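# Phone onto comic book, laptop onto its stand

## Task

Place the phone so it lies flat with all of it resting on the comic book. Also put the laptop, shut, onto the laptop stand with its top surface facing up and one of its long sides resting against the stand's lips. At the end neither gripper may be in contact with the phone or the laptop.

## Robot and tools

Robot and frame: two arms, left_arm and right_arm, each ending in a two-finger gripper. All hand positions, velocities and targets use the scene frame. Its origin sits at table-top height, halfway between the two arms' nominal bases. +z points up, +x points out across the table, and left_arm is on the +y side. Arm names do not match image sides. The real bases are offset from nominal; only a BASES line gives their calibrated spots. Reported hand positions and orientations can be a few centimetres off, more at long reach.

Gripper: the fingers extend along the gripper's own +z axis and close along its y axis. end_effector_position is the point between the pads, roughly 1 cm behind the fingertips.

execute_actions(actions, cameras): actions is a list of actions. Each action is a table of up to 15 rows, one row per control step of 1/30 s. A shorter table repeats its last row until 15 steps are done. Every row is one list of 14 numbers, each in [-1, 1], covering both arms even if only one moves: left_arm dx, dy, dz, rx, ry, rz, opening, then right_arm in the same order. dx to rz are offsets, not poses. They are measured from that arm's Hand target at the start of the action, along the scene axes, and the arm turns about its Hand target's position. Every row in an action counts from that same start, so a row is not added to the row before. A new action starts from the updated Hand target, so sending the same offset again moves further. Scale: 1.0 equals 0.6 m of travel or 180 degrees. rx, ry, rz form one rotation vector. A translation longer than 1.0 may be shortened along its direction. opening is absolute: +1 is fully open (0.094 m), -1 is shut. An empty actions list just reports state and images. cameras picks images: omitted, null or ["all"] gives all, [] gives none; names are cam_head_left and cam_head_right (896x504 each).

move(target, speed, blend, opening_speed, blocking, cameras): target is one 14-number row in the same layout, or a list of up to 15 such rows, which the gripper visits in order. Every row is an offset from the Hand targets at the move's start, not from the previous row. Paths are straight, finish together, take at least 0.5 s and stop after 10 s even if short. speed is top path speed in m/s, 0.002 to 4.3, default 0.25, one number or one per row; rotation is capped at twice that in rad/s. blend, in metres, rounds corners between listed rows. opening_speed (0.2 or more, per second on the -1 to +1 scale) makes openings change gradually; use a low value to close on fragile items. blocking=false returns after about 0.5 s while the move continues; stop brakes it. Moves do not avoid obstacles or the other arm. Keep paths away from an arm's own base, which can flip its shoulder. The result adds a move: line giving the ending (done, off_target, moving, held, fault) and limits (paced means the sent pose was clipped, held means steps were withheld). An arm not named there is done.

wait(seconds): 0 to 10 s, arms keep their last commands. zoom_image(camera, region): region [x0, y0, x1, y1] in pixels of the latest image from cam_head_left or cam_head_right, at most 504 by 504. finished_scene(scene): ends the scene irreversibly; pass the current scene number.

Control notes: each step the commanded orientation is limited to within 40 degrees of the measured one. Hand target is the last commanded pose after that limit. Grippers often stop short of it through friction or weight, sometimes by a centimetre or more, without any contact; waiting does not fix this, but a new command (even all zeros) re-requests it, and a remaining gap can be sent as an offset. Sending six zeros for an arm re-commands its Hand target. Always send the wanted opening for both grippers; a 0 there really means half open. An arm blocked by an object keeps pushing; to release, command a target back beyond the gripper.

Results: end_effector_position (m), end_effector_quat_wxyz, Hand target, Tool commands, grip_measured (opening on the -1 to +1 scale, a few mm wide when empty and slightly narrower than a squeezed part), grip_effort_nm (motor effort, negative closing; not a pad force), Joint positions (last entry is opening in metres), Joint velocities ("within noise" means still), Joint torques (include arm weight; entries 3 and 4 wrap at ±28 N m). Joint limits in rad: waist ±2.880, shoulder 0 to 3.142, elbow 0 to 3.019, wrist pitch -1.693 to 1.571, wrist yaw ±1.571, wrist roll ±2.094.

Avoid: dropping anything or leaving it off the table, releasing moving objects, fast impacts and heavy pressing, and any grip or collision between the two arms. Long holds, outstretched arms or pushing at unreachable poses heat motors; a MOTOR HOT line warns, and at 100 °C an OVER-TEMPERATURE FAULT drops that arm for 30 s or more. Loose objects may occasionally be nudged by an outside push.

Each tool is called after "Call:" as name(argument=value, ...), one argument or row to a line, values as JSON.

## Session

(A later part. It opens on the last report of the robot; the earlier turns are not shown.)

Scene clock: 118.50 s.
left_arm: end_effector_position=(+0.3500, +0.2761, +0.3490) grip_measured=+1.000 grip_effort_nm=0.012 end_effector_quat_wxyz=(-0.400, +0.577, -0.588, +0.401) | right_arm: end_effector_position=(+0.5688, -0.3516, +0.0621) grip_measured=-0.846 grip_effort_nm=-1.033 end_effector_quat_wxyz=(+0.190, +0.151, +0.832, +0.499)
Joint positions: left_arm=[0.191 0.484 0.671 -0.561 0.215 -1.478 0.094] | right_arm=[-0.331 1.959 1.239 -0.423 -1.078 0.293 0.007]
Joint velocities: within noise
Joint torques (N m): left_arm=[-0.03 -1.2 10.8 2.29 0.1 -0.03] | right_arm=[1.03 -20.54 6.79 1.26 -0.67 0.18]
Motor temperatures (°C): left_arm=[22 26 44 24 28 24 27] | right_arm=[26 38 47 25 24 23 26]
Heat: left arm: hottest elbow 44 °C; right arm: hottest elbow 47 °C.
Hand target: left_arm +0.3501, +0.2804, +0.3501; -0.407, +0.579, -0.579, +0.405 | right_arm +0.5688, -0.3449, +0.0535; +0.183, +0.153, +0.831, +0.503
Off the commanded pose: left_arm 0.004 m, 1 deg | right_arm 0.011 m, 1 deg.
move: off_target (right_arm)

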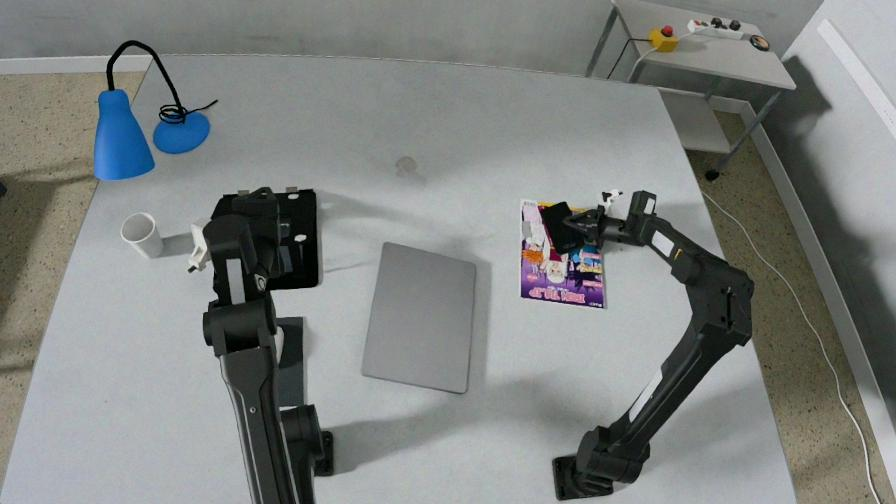

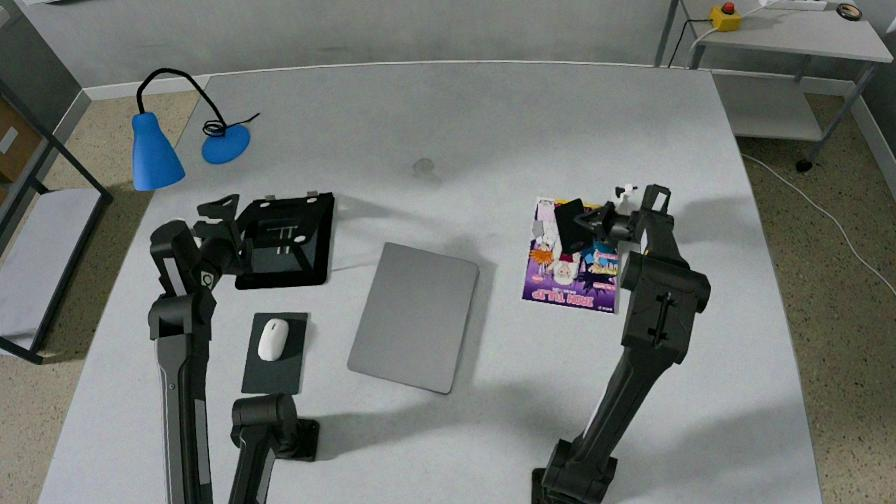

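Call:
move(
  target=[
    [0,0,0,0,0,0,1,-0.02,0,-0.05,0,0,0,-0.98],
  ],
  speed=0.06,
  cameras=["cam_head_left"],
)

Call:
zoom_image(
  camera="cam_head_left",
  region=[500, 170, 680, 330],
)

Scene clock: 122.13 s.
left_arm: end_effector_position=(+0.3500, +0.2760, +0.3490) grip_measured=+1.000 grip_effort_nm=0.012 end_effector_quat_wxyz=(-0.400, +0.577, -0.588, +0.401) | right_arm: end_effector_position=(+0.5627, -0.3487, +0.0476) grip_measured=-0.846 grip_effort_nm=-1.038 end_effector_quat_wxyz=(+0.198, +0.144, +0.830, +0.501)
Joint positions: left_arm=[0.191 0.484 0.671 -0.561 0.216 -1.478 0.094] | right_arm=[-0.331 1.972 1.201 -0.351 -1.088 0.293 0.007]
Joint velocities: within noise
Joint torques (N m): left_arm=[-0.97 -1.79 10.73 2.71 0.11 -0.02] | right_arm=[0.67 -18.61 5.85 1.22 -0.42 0.08]
Motor temperatures (°C): left_arm=[22 26 44 24 28 24 27] | right_arm=[26 38 47 25 24 23 26]
Heat: left arm: hottest elbow 44 °C; right arm: hottest elbow 47 °C.
Hand target: left_arm +0.3502, +0.2803, +0.3501; -0.407, +0.579, -0.579, +0.405 | right_arm +0.5568, -0.3450, +0.0235; +0.183, +0.153, +0.831, +0.503
Off the commanded pose: left_arm 0.005 m, 1 deg | right_arm 0.025 m, 2 deg.
move: off_target (right_arm)
Images, in order (width x height): cam_head_left 896x504.

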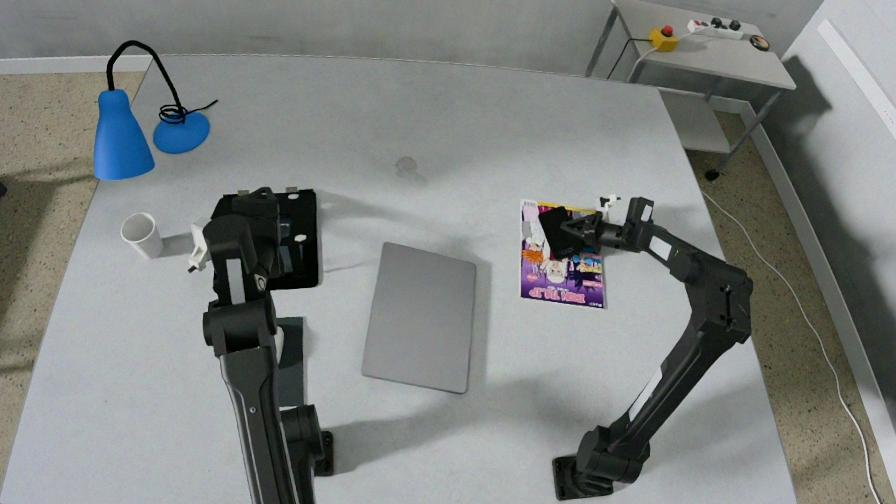

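Scaled by 2.800.

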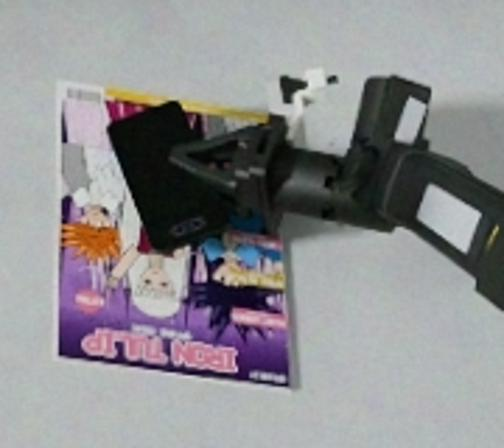

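Call:
move(
  target=[
    [0,0,0,0,0,0,1,0,0,-0.017,0,0,0,-0.98],
  ],
  speed=0.06,
  cameras=["cam_head_right"],
)

Call:
zoom_image(
  camera="cam_head_right",
  region=[510, 170, 690, 330],
)

Scene clock: 126.17 s.
left_arm: end_effector_position=(+0.3500, +0.2760, +0.3490) grip_measured=+1.000 grip_effort_nm=0.017 end_effector_quat_wxyz=(-0.400, +0.577, -0.588, +0.401) | right_arm: end_effector_position=(+0.5648, -0.3489, +0.0460) grip_measured=-0.846 grip_effort_nm=-1.043 end_effector_quat_wxyz=(+0.205, +0.139, +0.828, +0.503)
Joint positions: left_arm=[0.191 0.484 0.671 -0.561 0.216 -1.478 0.094] | right_arm=[-0.331 1.98 1.201 -0.328 -1.094 0.292 0.007]
Joint velocities: within noise
Joint torques (N m): left_arm=[-0.09 -1.49 10.71 2.62 0.11 -0.03] | right_arm=[0.62 -17.73 5.56 1.2 -0.2 0.08]
Motor temperatures (°C): left_arm=[22 26 43 24 28 24 27] | right_arm=[26 38 46 25 24 23 26]
Heat: left arm: hottest elbow 43 °C; right arm: hottest elbow 46 °C.
Hand target: left_arm +0.3502, +0.2803, +0.3501; -0.407, +0.579, -0.579, +0.405 | right_arm +0.5568, -0.3450, +0.0133; +0.183, +0.153, +0.831, +0.503
Off the commanded pose: left_arm 0.004 m, 1 deg | right_arm 0.034 m, 3 deg.
move: off_target (right_arm)
Images, in order (width x height): cam_head_right 896x504.

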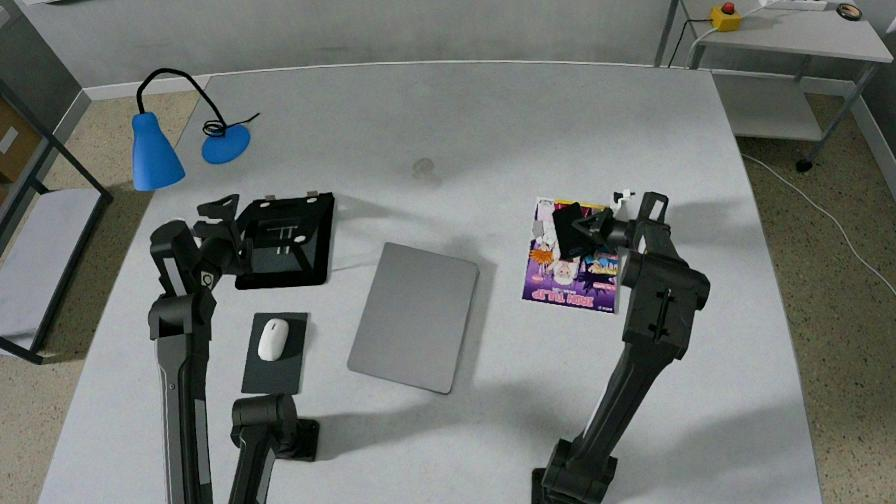

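Scaled by 2.800.

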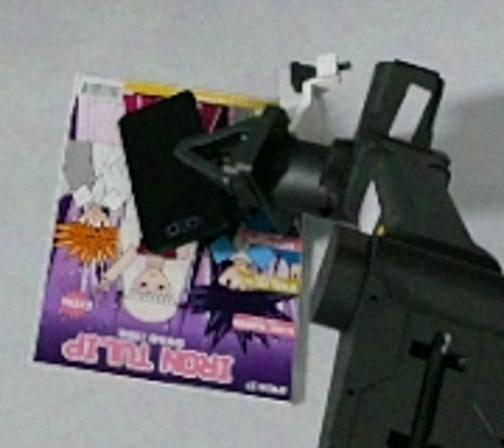

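Call:
move(
  target=[
    [0,0,0,0,0,0,1,0.0,0,0.03,0,0,0,-0.98],
    [0,0,0,0,0,0,1,0.0,0,0.03,0,0,0,-0.55],
  ],
  speed=0.06,
  opening_speed=0.3,
  cameras=["cam_head_right"],
)

Call:
zoom_image(
  camera="cam_head_right",
  region=[510, 170, 690, 330],
)

Scene clock: 131.63 s.
left_arm: end_effector_position=(+0.3500, +0.2760, +0.3490) grip_measured=+1.000 grip_effort_nm=0.017 end_effector_quat_wxyz=(-0.400, +0.577, -0.588, +0.401) | right_arm: end_effector_position=(+0.5634, -0.3491, +0.0439) grip_measured=-0.552 grip_effort_nm=0.061 end_effector_quat_wxyz=(+0.200, +0.143, +0.830, +0.500)
Joint positions: left_arm=[0.191 0.484 0.671 -0.561 0.216 -1.478 0.094] | right_arm=[-0.331 1.98 1.201 -0.342 -1.085 0.292 0.021]
Joint velocities: within noise
Joint torques (N m): left_arm=[0.21 -1.79 10.73 2.73 0.13 0.01] | right_arm=[0.67 -20.19 6.08 0.42 -0.48 0.09]
Motor temperatures (°C): left_arm=[22 26 43 24 28 24 27] | right_arm=[26 38 45 25 24 23 26]
Heat: left arm: hottest elbow 43 °C; right arm: hottest elbow 45 °C.
Hand target: left_arm +0.3502, +0.2803, +0.3501; -0.407, +0.579, -0.579, +0.405 | right_arm +0.5569, -0.3450, +0.0314; +0.183, +0.152, +0.831, +0.503
Off the commanded pose: left_arm 0.004 m, 1 deg | right_arm 0.015 m, 2 deg.
move: off_target (right_arm); target 2's new opening was sent with right_arm's hand 0.017 m and 3 deg from that target
Images, in order (width x height): cam_head_right 896x504.

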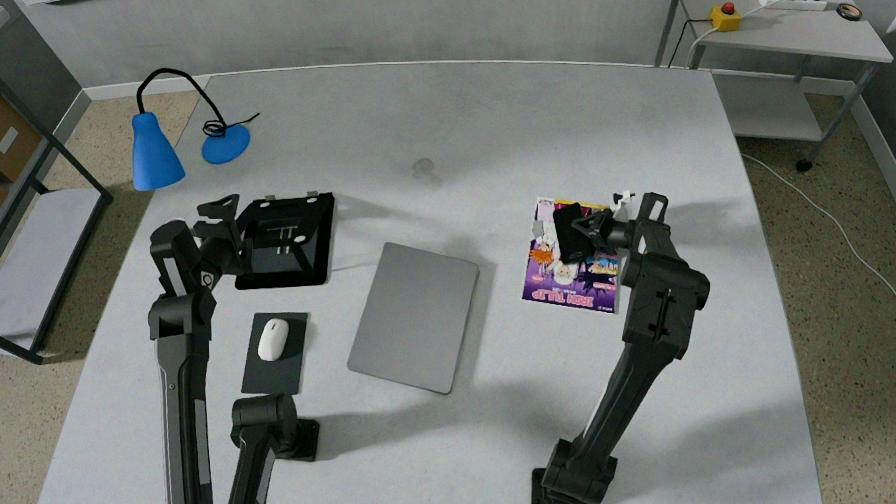

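Scaled by 2.800.

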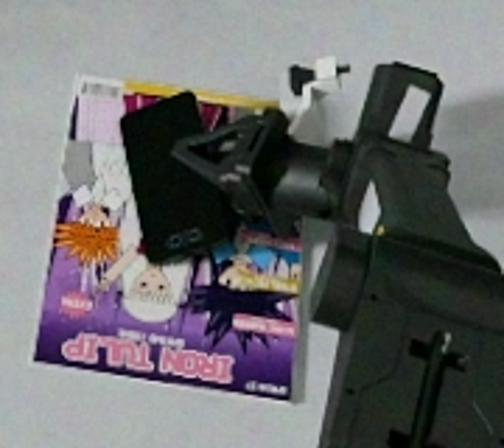

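Call:
move(
  target=[
    [0,0,0,0,0,0,1,-0.04,-0.065,0.03,0,0,0,-0.55],
    [0,0,0,0,0,0,1,-0.085,-0.145,0.075,0,0,0,-0.55],
  ],
  speed=0.12,
  cameras=["cam_head_right"],
)

Call:
zoom_image(
  camera="cam_head_right",
  region=[510, 170, 690, 330],
)

Scene clock: 137.37 s.
left_arm: end_effector_position=(+0.3500, +0.2760, +0.3490) grip_measured=+1.000 grip_effort_nm=0.012 end_effector_quat_wxyz=(-0.400, +0.577, -0.588, +0.401) | right_arm: end_effector_position=(+0.4906, -0.4203, +0.0610) grip_measured=-0.551 grip_effort_nm=0.056 end_effector_quat_wxyz=(+0.164, +0.164, +0.829, +0.509)
Joint positions: left_arm=[0.191 0.484 0.671 -0.561 0.216 -1.478 0.094] | right_arm=[-0.511 1.935 1.217 -0.85 -1.127 -0.113 0.021]
Joint velocities: within noise
Joint torques (N m): left_arm=[-0.91 -1.55 10.74 2.55 0.08 -0.02] | right_arm=[0.03 -20.78 9.98 -0.13 -0.62 0]
Motor temperatures (°C): left_arm=[22 26 43 24 27 24 27] | right_arm=[26 39 45 25 24 23 26]
Heat: left arm: hottest elbow 43 °C; right arm: hottest elbow 45 °C.
Hand target: left_arm +0.3502, +0.2803, +0.3501; -0.407, +0.579, -0.579, +0.405 | right_arm +0.5057, -0.4320, +0.0762; +0.183, +0.153, +0.831, +0.503
Off the commanded pose: left_arm 0.004 m, 1 deg | right_arm 0.025 m, 3 deg.
move: off_target (right_arm)
Images, in order (width x height): cam_head_right 896x504.

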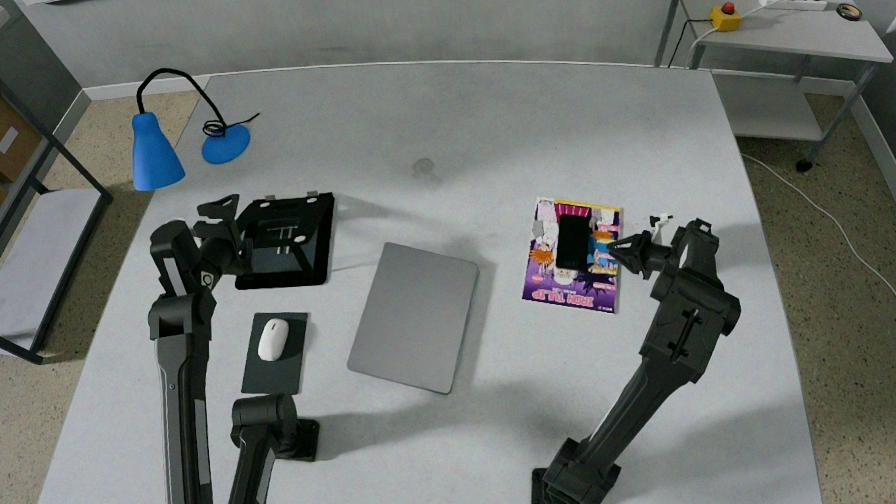

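Scaled by 2.800.

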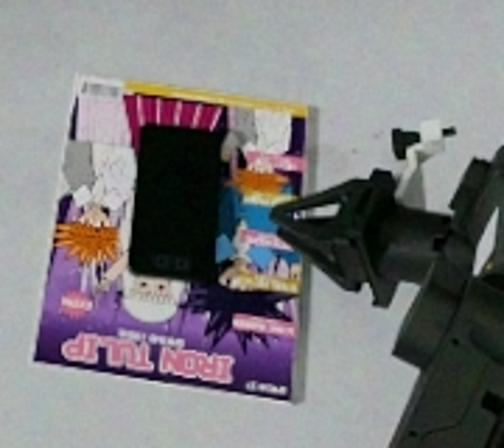

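Call:
move(
  target=[
    [0,0,0,0,0,0,1,-0.12,0,0.22,0,0,0,-0.55],
    [0,0,0,0,0,0,1,-0.268,0.37,0.12,0.0893,0.0026,-0.0423,1],
  ],
  speed=0.25,
  blend=[0.03,0],
)

Call:
zoom_image(
  camera="cam_head_left",
  region=[350, 230, 600, 410],
)

Call:
zoom_image(
  camera="cam_head_right",
  region=[340, 230, 590, 410],
)

Scene clock: 171.83 s.
left_arm: end_effector_position=(+0.3500, +0.2760, +0.3490) grip_measured=+1.000 grip_effort_nm=0.012 end_effector_quat_wxyz=(-0.400, +0.577, -0.588, +0.401) | right_arm: end_effector_position=(+0.3495, -0.2153, +0.1544) grip_measured=+0.998 grip_effort_nm=0.066 end_effector_quat_wxyz=(+0.197, +0.232, +0.741, +0.599)
Joint positions: left_arm=[0.191 0.484 0.671 -0.561 0.216 -1.478 0.094] | right_arm=[-0.154 1.255 0.388 0.436 -1.057 1.176 0.094]
Joint velocities: within noise
Joint torques (N m): left_arm=[-0.03 -1.67 10.92 2.62 0.13 -0.04] | right_arm=[1.44 -7.65 5.85 1.91 -0.13 0.15]
Motor temperatures (°C): left_arm=[22 26 43 24 27 24 27] | right_arm=[26 39 46 25 24 23 25]
Heat: left arm: hottest elbow 43 °C; right arm: hottest elbow 46 °C.
Hand target: left_arm +0.3502, +0.2803, +0.3501; -0.407, +0.579, -0.579, +0.405 | right_arm +0.3449, -0.2100, +0.1481; +0.190, +0.233, +0.741, +0.600
Off the commanded pose: left_arm 0.004 m, 1 deg | right_arm 0.009 m, 1 deg.
move: done

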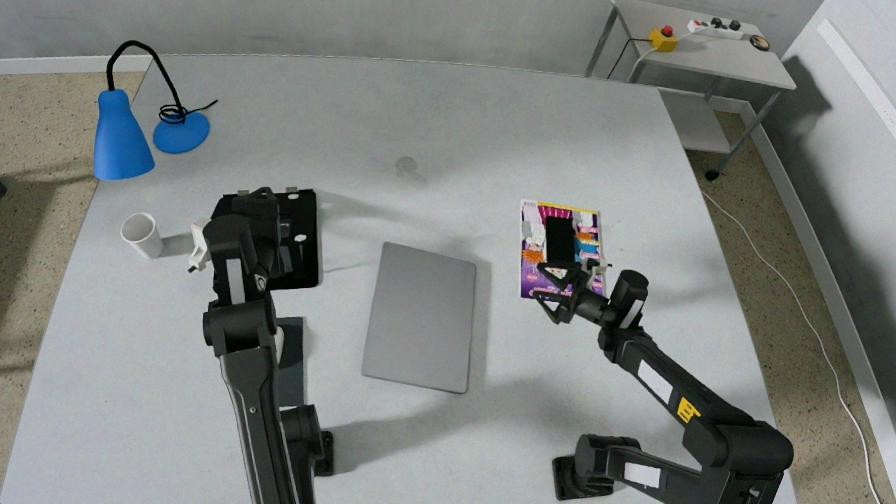

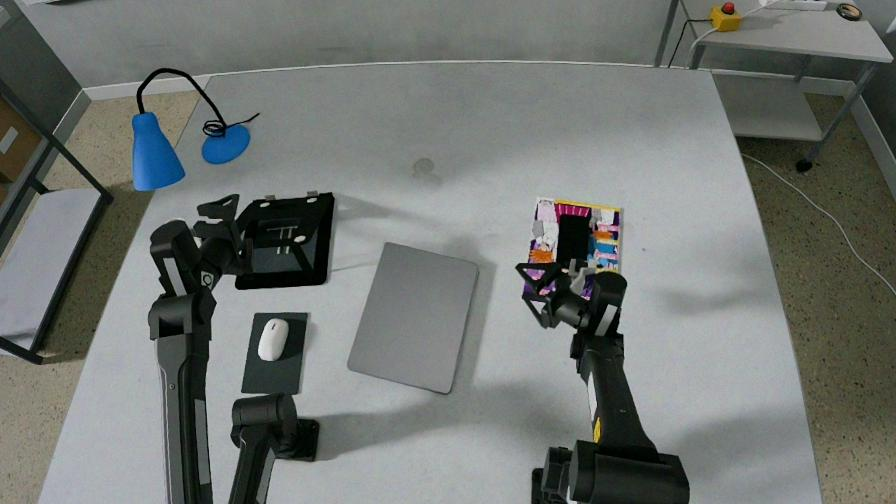

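Scaled by 2.016.

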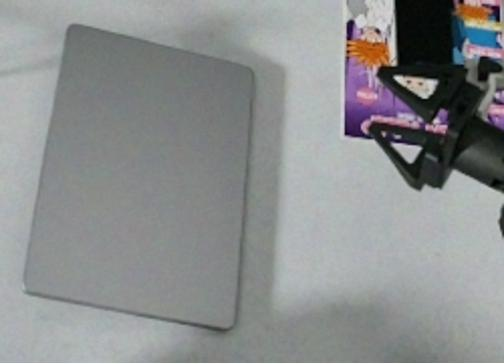

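Scaled by 2.016.

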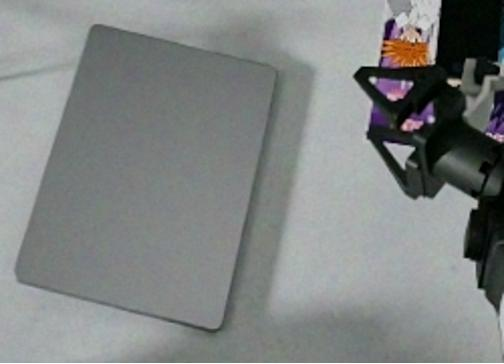

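Call:
move(
  target=[
    [0,0,0,0,0,0,1,0.05,0.03,-0.1,0,0,0.083,1],
  ],
  speed=0.2,
)

Call:
zoom_image(
  camera="cam_head_left",
  region=[350, 230, 600, 410],
)

Call:
zoom_image(
  camera="cam_head_right",
  region=[340, 230, 590, 410],
)

Scene clock: 180.43 s.
left_arm: end_effector_position=(+0.3500, +0.2760, +0.3490) grip_measured=+1.000 grip_effort_nm=0.012 end_effector_quat_wxyz=(-0.400, +0.577, -0.588, +0.401) | right_arm: end_effector_position=(+0.3616, -0.1953, +0.0843) grip_measured=+0.999 grip_effort_nm=0.066 end_effector_quat_wxyz=(+0.108, +0.147, +0.764, +0.619)
Joint positions: left_arm=[0.191 0.484 0.671 -0.561 0.216 -1.478 0.094] | right_arm=[-0.133 1.595 0.515 0.334 -1.256 0.869 0.094]
Joint velocities: within noise
Joint torques (N m): left_arm=[0.21 -1.85 10.71 2.58 0.11 -0.05] | right_arm=[1.32 -11.05 7.82 0.66 -0.46 -0.01]
Motor temperatures (°C): left_arm=[22 26 43 24 27 24 27] | right_arm=[26 38 45 25 24 23 25]
Heat: left arm: hottest elbow 43 °C; right arm: hottest elbow 45 °C.
Hand target: left_arm +0.3502, +0.2803, +0.3501; -0.407, +0.579, -0.579, +0.405 | right_arm +0.3749, -0.1919, +0.0881; +0.110, +0.135, +0.765, +0.620
Off the commanded pose: left_arm 0.004 m, 1 deg | right_arm 0.014 m, 1 deg.
move: off_target (right_arm)

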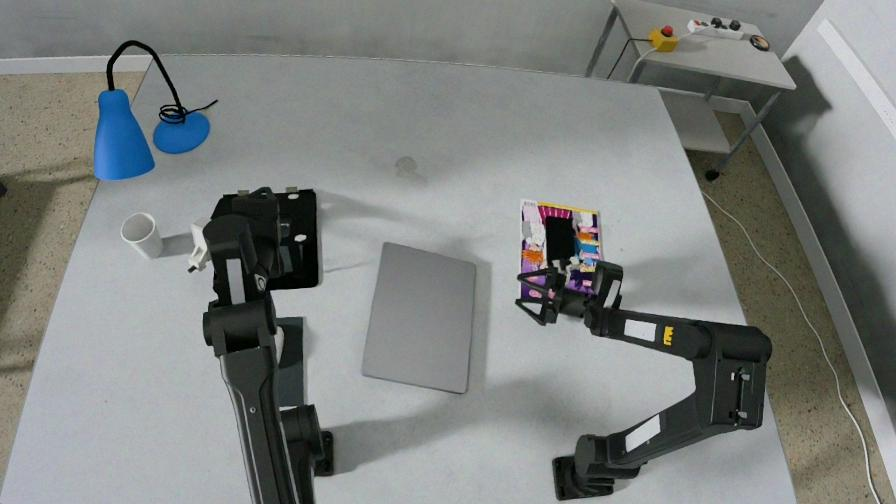

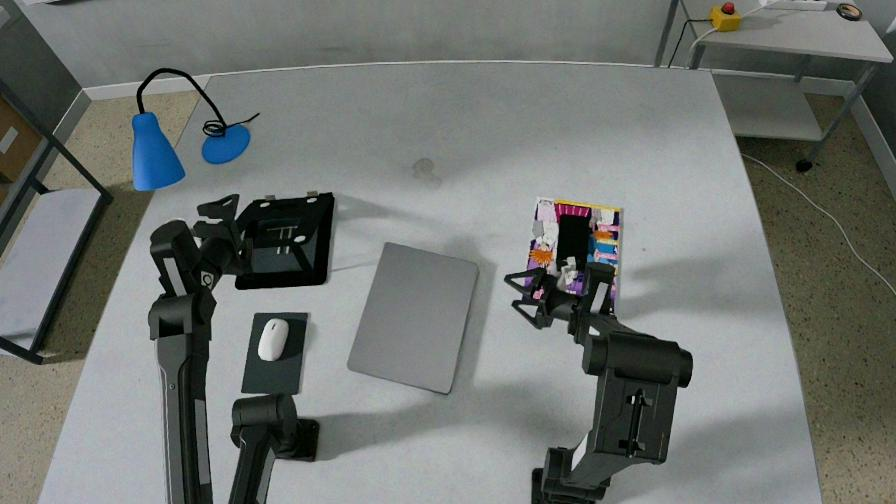

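Scaled by 2.016.

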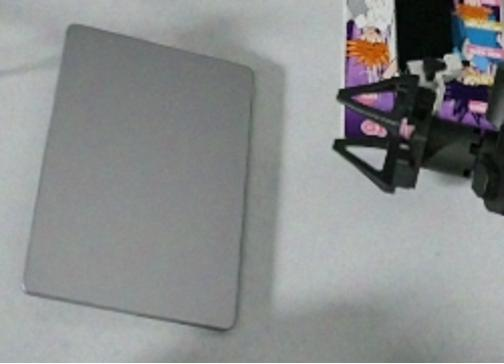

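Scaled by 2.016.

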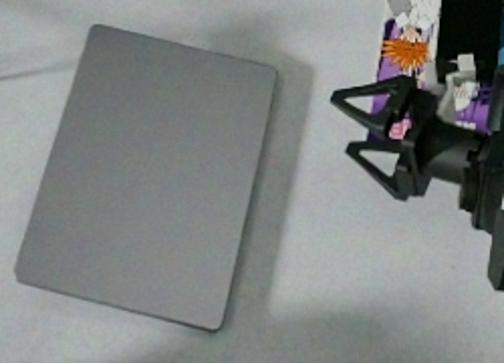

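Call:
move(
  target=[
    [0,0,0,0,0,0,1,0,0,-0.025,0,0,0,1],
  ],
  speed=0.06,
  cameras=[],
)

Call:
move(
  target=[
    [0,0,0,0,0,0,1,0,0,-0.025,0,0,0,1],
  ],
  speed=0.06,
  cameras=["cam_head_left","cam_head_right"],
)

Call:
zoom_image(
  camera="cam_head_left",
  region=[350, 230, 600, 410],
)

Scene clock: 185.67 s.
left_arm: end_effector_position=(+0.3500, +0.2760, +0.3490) grip_measured=+1.000 grip_effort_nm=0.012 end_effector_quat_wxyz=(-0.400, +0.577, -0.588, +0.401) | right_arm: end_effector_position=(+0.3609, -0.1952, +0.0709) grip_measured=+0.999 grip_effort_nm=0.066 end_effector_quat_wxyz=(+0.101, +0.151, +0.765, +0.618)
Joint positions: left_arm=[0.191 0.484 0.671 -0.561 0.216 -1.478 0.094] | right_arm=[-0.133 1.638 0.515 0.354 -1.256 0.86 0.094]
Joint velocities: within noise
Joint torques (N m): left_arm=[-0.32 -1.73 10.7 2.67 0.12 -0.06] | right_arm=[1.38 -10.7 7.23 1.62 -0.46 0.02]
Motor temperatures (°C): left_arm=[22 26 43 24 27 23 27] | right_arm=[26 38 45 25 24 23 25]
Heat: left arm: hottest elbow 43 °C; right arm: hottest elbow 45 °C.
Hand target: left_arm +0.3502, +0.2803, +0.3501; -0.407, +0.579, -0.579, +0.405 | right_arm +0.3749, -0.1919, +0.0731; +0.110, +0.135, +0.765, +0.620
Off the commanded pose: left_arm 0.004 m, 1 deg | right_arm 0.014 m, 2 deg.
move: off_target (right_arm)
No camera images: "cameras" was empty.

Scene clock: 186.73 s.
left_arm: end_effector_position=(+0.3500, +0.2760, +0.3490) grip_measured=+1.000 grip_effort_nm=0.012 end_effector_quat_wxyz=(-0.400, +0.577, -0.588, +0.401) | right_arm: end_effector_position=(+0.3627, -0.1953, +0.0606) grip_measured=+0.999 grip_effort_nm=0.066 end_effector_quat_wxyz=(+0.107, +0.145, +0.764, +0.619)
Joint positions: left_arm=[0.191 0.484 0.671 -0.561 0.216 -1.478 0.094] | right_arm=[-0.133 1.684 0.515 0.411 -1.259 0.854 0.094]
Joint velocities: within noise
Joint torques (N m): left_arm=[-0.26 -1.79 11.11 2.67 0.13 0.02] | right_arm=[1.32 -10.4 6.65 1.54 -0.34 0.06]
Motor temperatures (°C): left_arm=[22 26 43 24 27 23 27] | right_arm=[26 38 45 25 24 23 25]
Heat: left arm: hottest elbow 43 °C; right arm: hottest elbow 45 °C.
Hand target: left_arm +0.3502, +0.2803, +0.3501; -0.407, +0.579, -0.579, +0.405 | right_arm +0.3749, -0.1920, +0.0581; +0.110, +0.135, +0.765, +0.620
Off the commanded pose: left_arm 0.004 m, 1 deg | right_arm 0.013 m, 1 deg.
move: off_target (right_arm)

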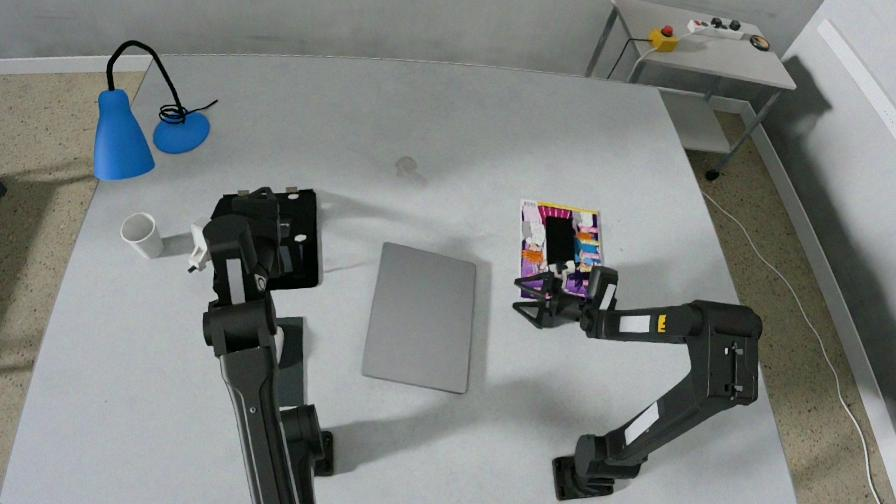

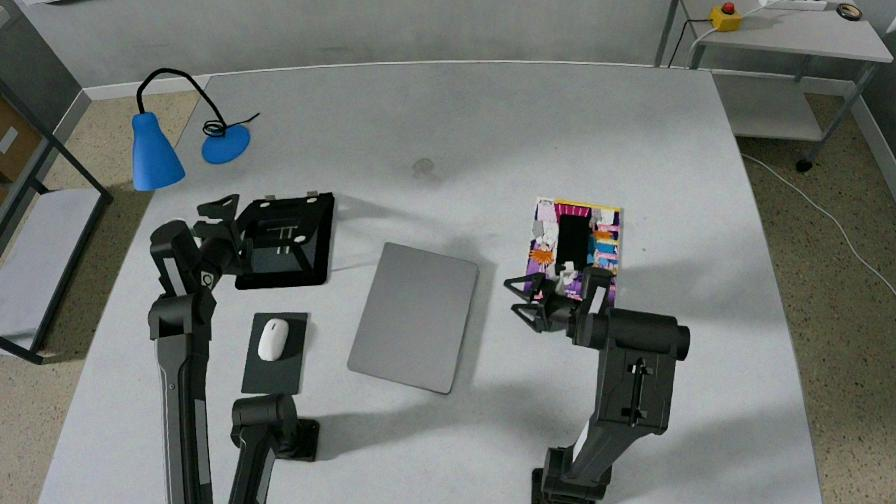

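Scaled by 2.016.

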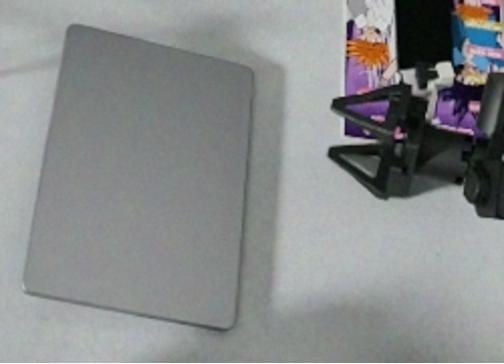

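Call:
move(
  target=[
    [0,0,0,0,0,0,1,0,0,-0.02,0,0,0,1],
  ],
  speed=0.06,
  cameras=[],
)

Call:
move(
  target=[
    [0,0,0,0,0,0,1,0,0,-0.015,0,0,0,1],
  ],
  speed=0.06,
  cameras=["cam_head_left","cam_head_right"],
)

Call:
zoom_image(
  camera="cam_head_right",
  region=[440, 230, 640, 370],
)

Call:
zoom_image(
  camera="cam_head_left",
  region=[440, 230, 640, 370],
)

Scene clock: 192.47 s.
left_arm: end_effector_position=(+0.3500, +0.2760, +0.3490) grip_measured=+1.000 grip_effort_nm=0.007 end_effector_quat_wxyz=(-0.400, +0.577, -0.588, +0.401) | right_arm: end_effector_position=(+0.3660, -0.1950, +0.0600) grip_measured=+0.999 grip_effort_nm=0.066 end_effector_quat_wxyz=(+0.117, +0.131, +0.762, +0.623)
Joint positions: left_arm=[0.191 0.484 0.671 -0.561 0.216 -1.478 0.094] | right_arm=[-0.133 1.704 0.52 0.46 -1.269 0.854 0.094]
Joint velocities: within noise
Joint torques (N m): left_arm=[-0.97 -1.9 10.78 2.77 0.11 -0.02] | right_arm=[1.32 -8.88 6.12 1.25 0.02 0.05]
Motor temperatures (°C): left_arm=[22 26 43 24 27 23 27] | right_arm=[26 38 45 25 24 23 25]
Heat: left arm: hottest elbow 43 °C; right arm: hottest elbow 45 °C.
Hand target: left_arm +0.3502, +0.2803, +0.3501; -0.407, +0.579, -0.579, +0.405 | right_arm +0.3749, -0.1920, +0.0461; +0.110, +0.135, +0.765, +0.620
Off the commanded pose: left_arm 0.004 m, 1 deg | right_arm 0.017 m, 1 deg.
move: off_target (right_arm)
No camera images: "cameras" was empty.

Scene clock: 193.40 s.
left_arm: end_effector_position=(+0.3500, +0.2760, +0.3490) grip_measured=+1.000 grip_effort_nm=0.012 end_effector_quat_wxyz=(-0.400, +0.577, -0.588, +0.401) | right_arm: end_effector_position=(+0.3666, -0.1946, +0.0597) grip_measured=+0.999 grip_effort_nm=0.071 end_effector_quat_wxyz=(+0.121, +0.124, +0.760, +0.626)
Joint positions: left_arm=[0.191 0.484 0.671 -0.561 0.216 -1.478 0.094] | right_arm=[-0.133 1.716 0.52 0.491 -1.279 0.856 0.094]
Joint velocities: within noise
Joint torques (N m): left_arm=[-0.62 -2.14 10.69 2.5 0.11 0] | right_arm=[1.2 -7.53 5.94 1.43 0.32 0]
Motor temperatures (°C): left_arm=[22 26 43 24 27 23 27] | right_arm=[26 38 45 25 24 23 25]
Heat: left arm: hottest elbow 43 °C; right arm: hottest elbow 45 °C.
Hand target: left_arm +0.3502, +0.2803, +0.3501; -0.407, +0.579, -0.579, +0.405 | right_arm +0.3749, -0.1920, +0.0371; +0.110, +0.135, +0.765, +0.620
Off the commanded pose: left_arm 0.004 m, 1 deg | right_arm 0.024 m, 2 deg.
move: off_target (right_arm)

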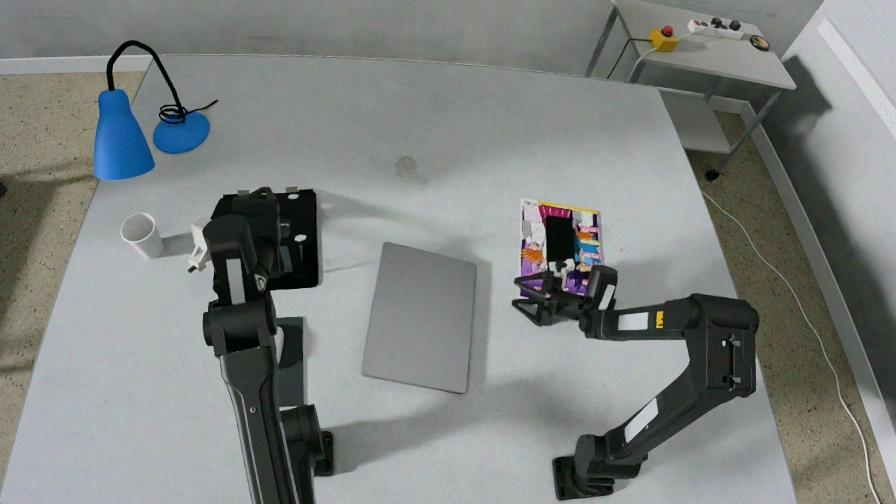

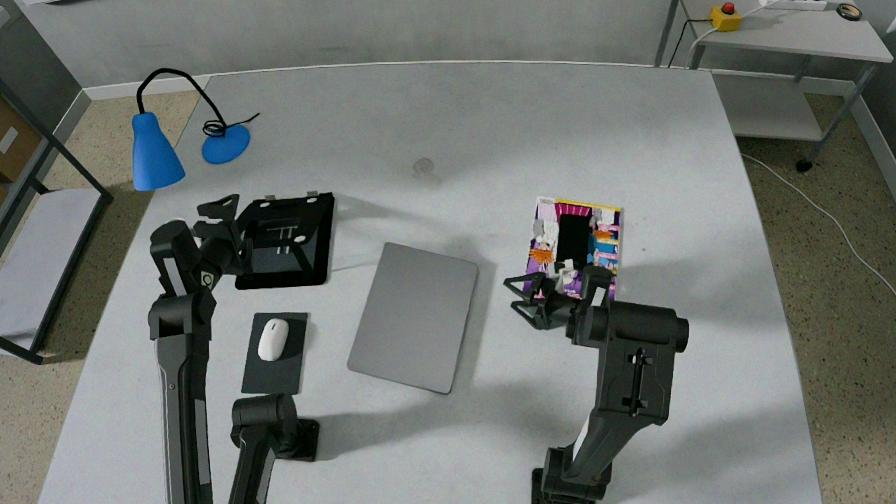

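Scaled by 2.520.

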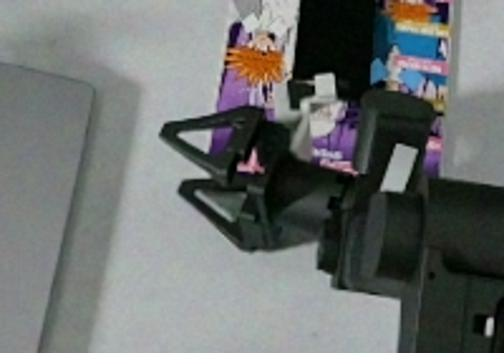

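Scaled by 2.520.

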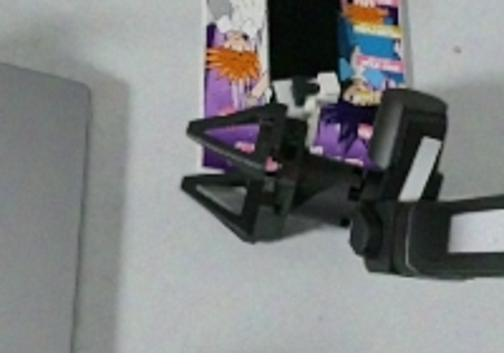

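Call:
move(
  target=[
    [0,0,0,0,0,0,1,0,0,0.024,0,0,0,1],
    [0,0,0,0,0,0,1,0.05,0.16,0.024,0,0,0,1],
  ],
  speed=0.1,
  cameras=["cam_head_left","cam_head_right"],
)

Call:
zoom_image(
  camera="cam_head_right",
  region=[440, 230, 640, 370],
)

Call:
zoom_image(
  camera="cam_head_left",
  region=[440, 230, 640, 370],
)

Scene clock: 199.97 s.
left_arm: end_effector_position=(+0.3500, +0.2760, +0.3490) grip_measured=+1.000 grip_effort_nm=0.017 end_effector_quat_wxyz=(-0.400, +0.577, -0.588, +0.401) | right_arm: end_effector_position=(+0.3979, -0.1041, +0.0602) grip_measured=+0.999 grip_effort_nm=0.066 end_effector_quat_wxyz=(+0.120, +0.133, +0.765, +0.618)
Joint positions: left_arm=[0.191 0.484 0.671 -0.561 0.216 -1.478 0.094] | right_arm=[0.126 1.793 0.571 0.804 -1.036 1.187 0.094]
Joint velocities: within noise
Joint torques (N m): left_arm=[-0.85 -1.61 10.99 2.62 0.08 0.02] | right_arm=[1.55 -11.34 6.17 1.65 -0.14 0.23]
Motor temperatures (°C): left_arm=[22 26 43 24 27 23 27] | right_arm=[26 38 44 25 24 23 25]
Heat: left arm: hottest elbow 43 °C; right arm: hottest elbow 44 °C.
Hand target: left_arm +0.3502, +0.2803, +0.3501; -0.407, +0.579, -0.579, +0.405 | right_arm +0.4050, -0.0960, +0.0515; +0.110, +0.135, +0.765, +0.620
Off the commanded pose: left_arm 0.004 m, 1 deg | right_arm 0.014 m, 1 deg.
move: off_target (right_arm)

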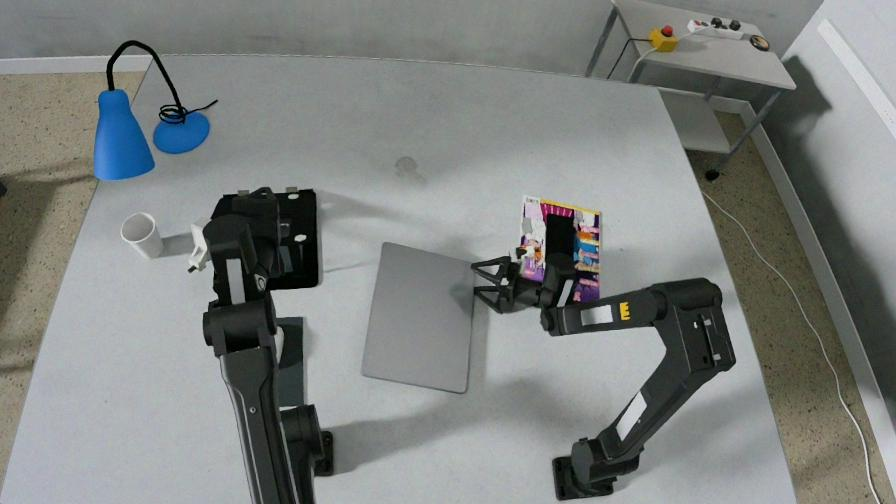

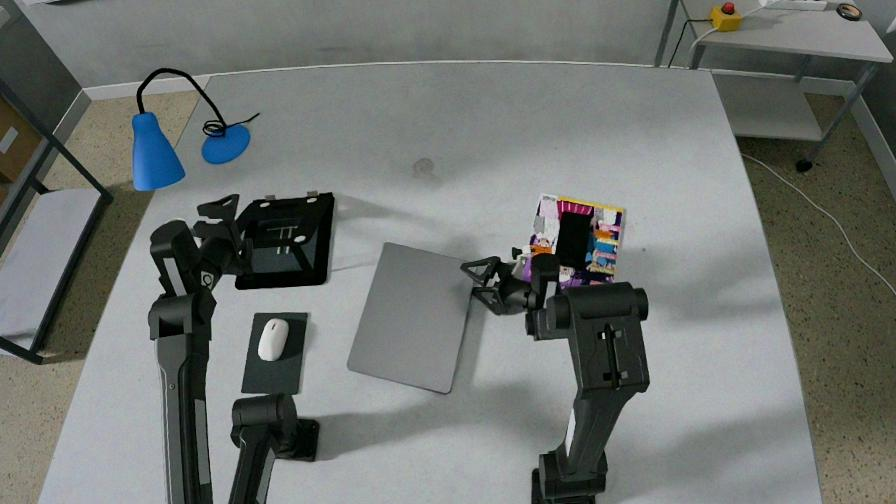

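Scaled by 2.520.

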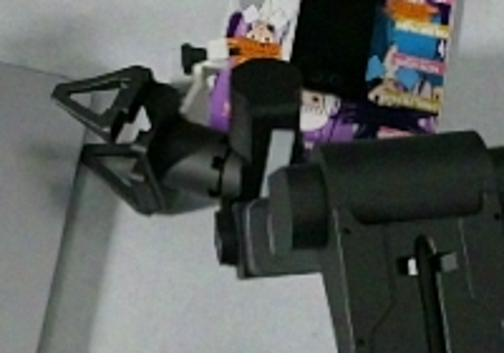

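Scaled by 2.520.

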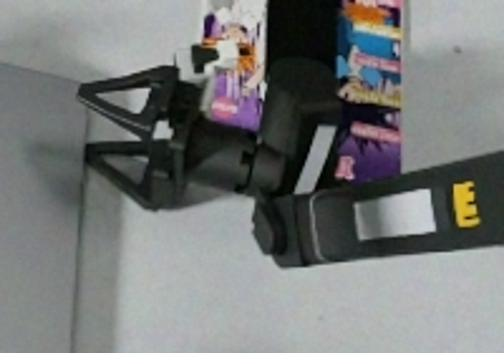

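Call:
zoom_image(
  camera="cam_head_left",
  region=[450, 245, 530, 325],
)

Call:
zoom_image(
  camera="cam_head_left",
  region=[500, 180, 620, 310],
)

Call:
zoom_image(
  camera="cam_head_right",
  region=[440, 245, 540, 325],
)

Scaled by 6.300.

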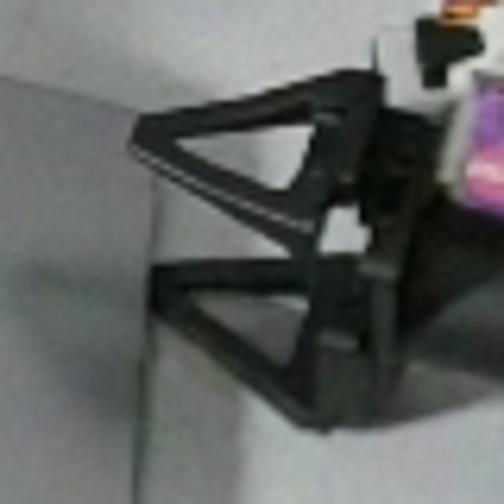

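Scaled by 3.877.

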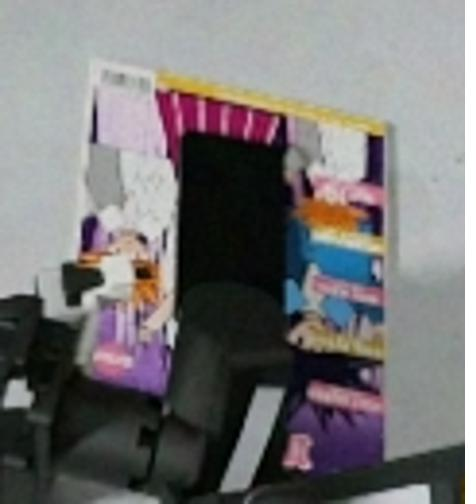

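Scaled by 5.040.

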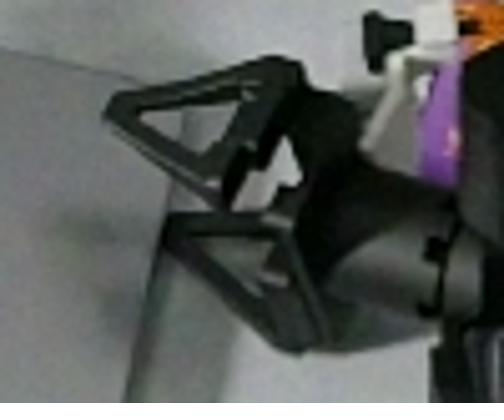

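Call:
move(
  target=[
    [0,0,0,0,0,0,1,0.025,0.075,0.005,0,0,0,1],
  ],
  speed=0.08,
  cameras=["cam_head_left"],
)

Call:
zoom_image(
  camera="cam_head_left",
  region=[430, 245, 530, 325],
)

Call:
zoom_image(
  camera="cam_head_right",
  region=[330, 230, 540, 400],
)

Scene clock: 208.60 s.
left_arm: end_effector_position=(+0.3500, +0.2760, +0.3490) grip_measured=+1.000 grip_effort_nm=0.012 end_effector_quat_wxyz=(-0.400, +0.577, -0.588, +0.401) | right_arm: end_effector_position=(+0.4153, -0.0652, +0.0606) grip_measured=+0.999 grip_effort_nm=0.071 end_effector_quat_wxyz=(+0.122, +0.140, +0.766, +0.615)
Joint positions: left_arm=[0.191 0.484 0.671 -0.561 0.216 -1.478 0.094] | right_arm=[0.222 1.828 0.631 0.831 -0.934 1.257 0.094]
Joint velocities: within noise
Joint torques (N m): left_arm=[-0.56 -1.44 10.69 2.58 0.13 -0.02] | right_arm=[2.14 -12.69 6.61 1.95 -0.26 0.27]
Motor temperatures (°C): left_arm=[22 26 43 24 27 23 27] | right_arm=[26 38 44 25 24 23 25]
Heat: left arm: hottest elbow 43 °C; right arm: hottest elbow 44 °C.
Hand target: left_arm +0.3502, +0.2803, +0.3501; -0.407, +0.579, -0.579, +0.405 | right_arm +0.4200, -0.0510, +0.0546; +0.110, +0.135, +0.765, +0.620
Off the commanded pose: left_arm 0.004 m, 1 deg | right_arm 0.016 m, 2 deg.
move: off_target (right_arm)
Images, in order (width x height): cam_head_left 896x504.

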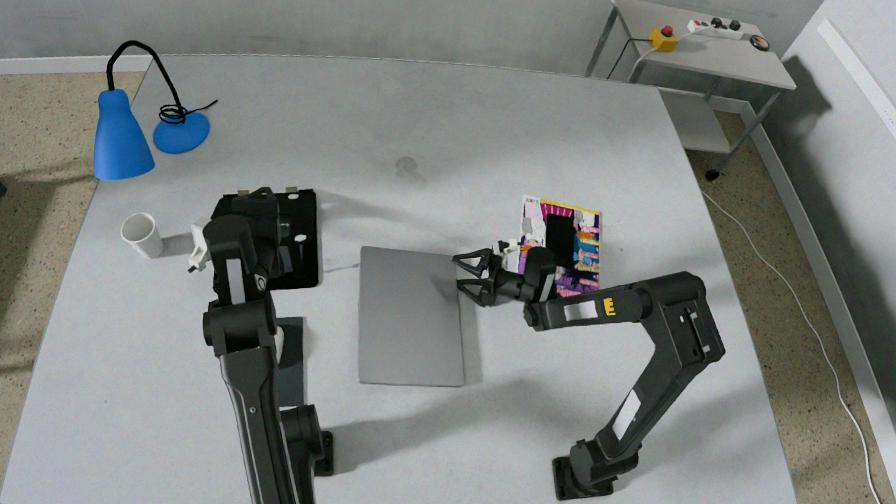

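Scaled by 5.040.

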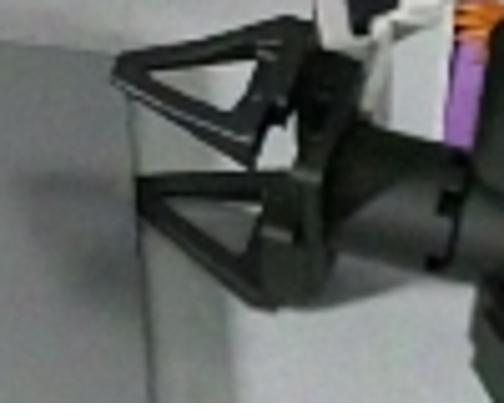

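This scene's latest camera images include none from cam_head_right. They are from: cam_head_left. cam_head_right's image comes with the result of a call that names it in "cameras".


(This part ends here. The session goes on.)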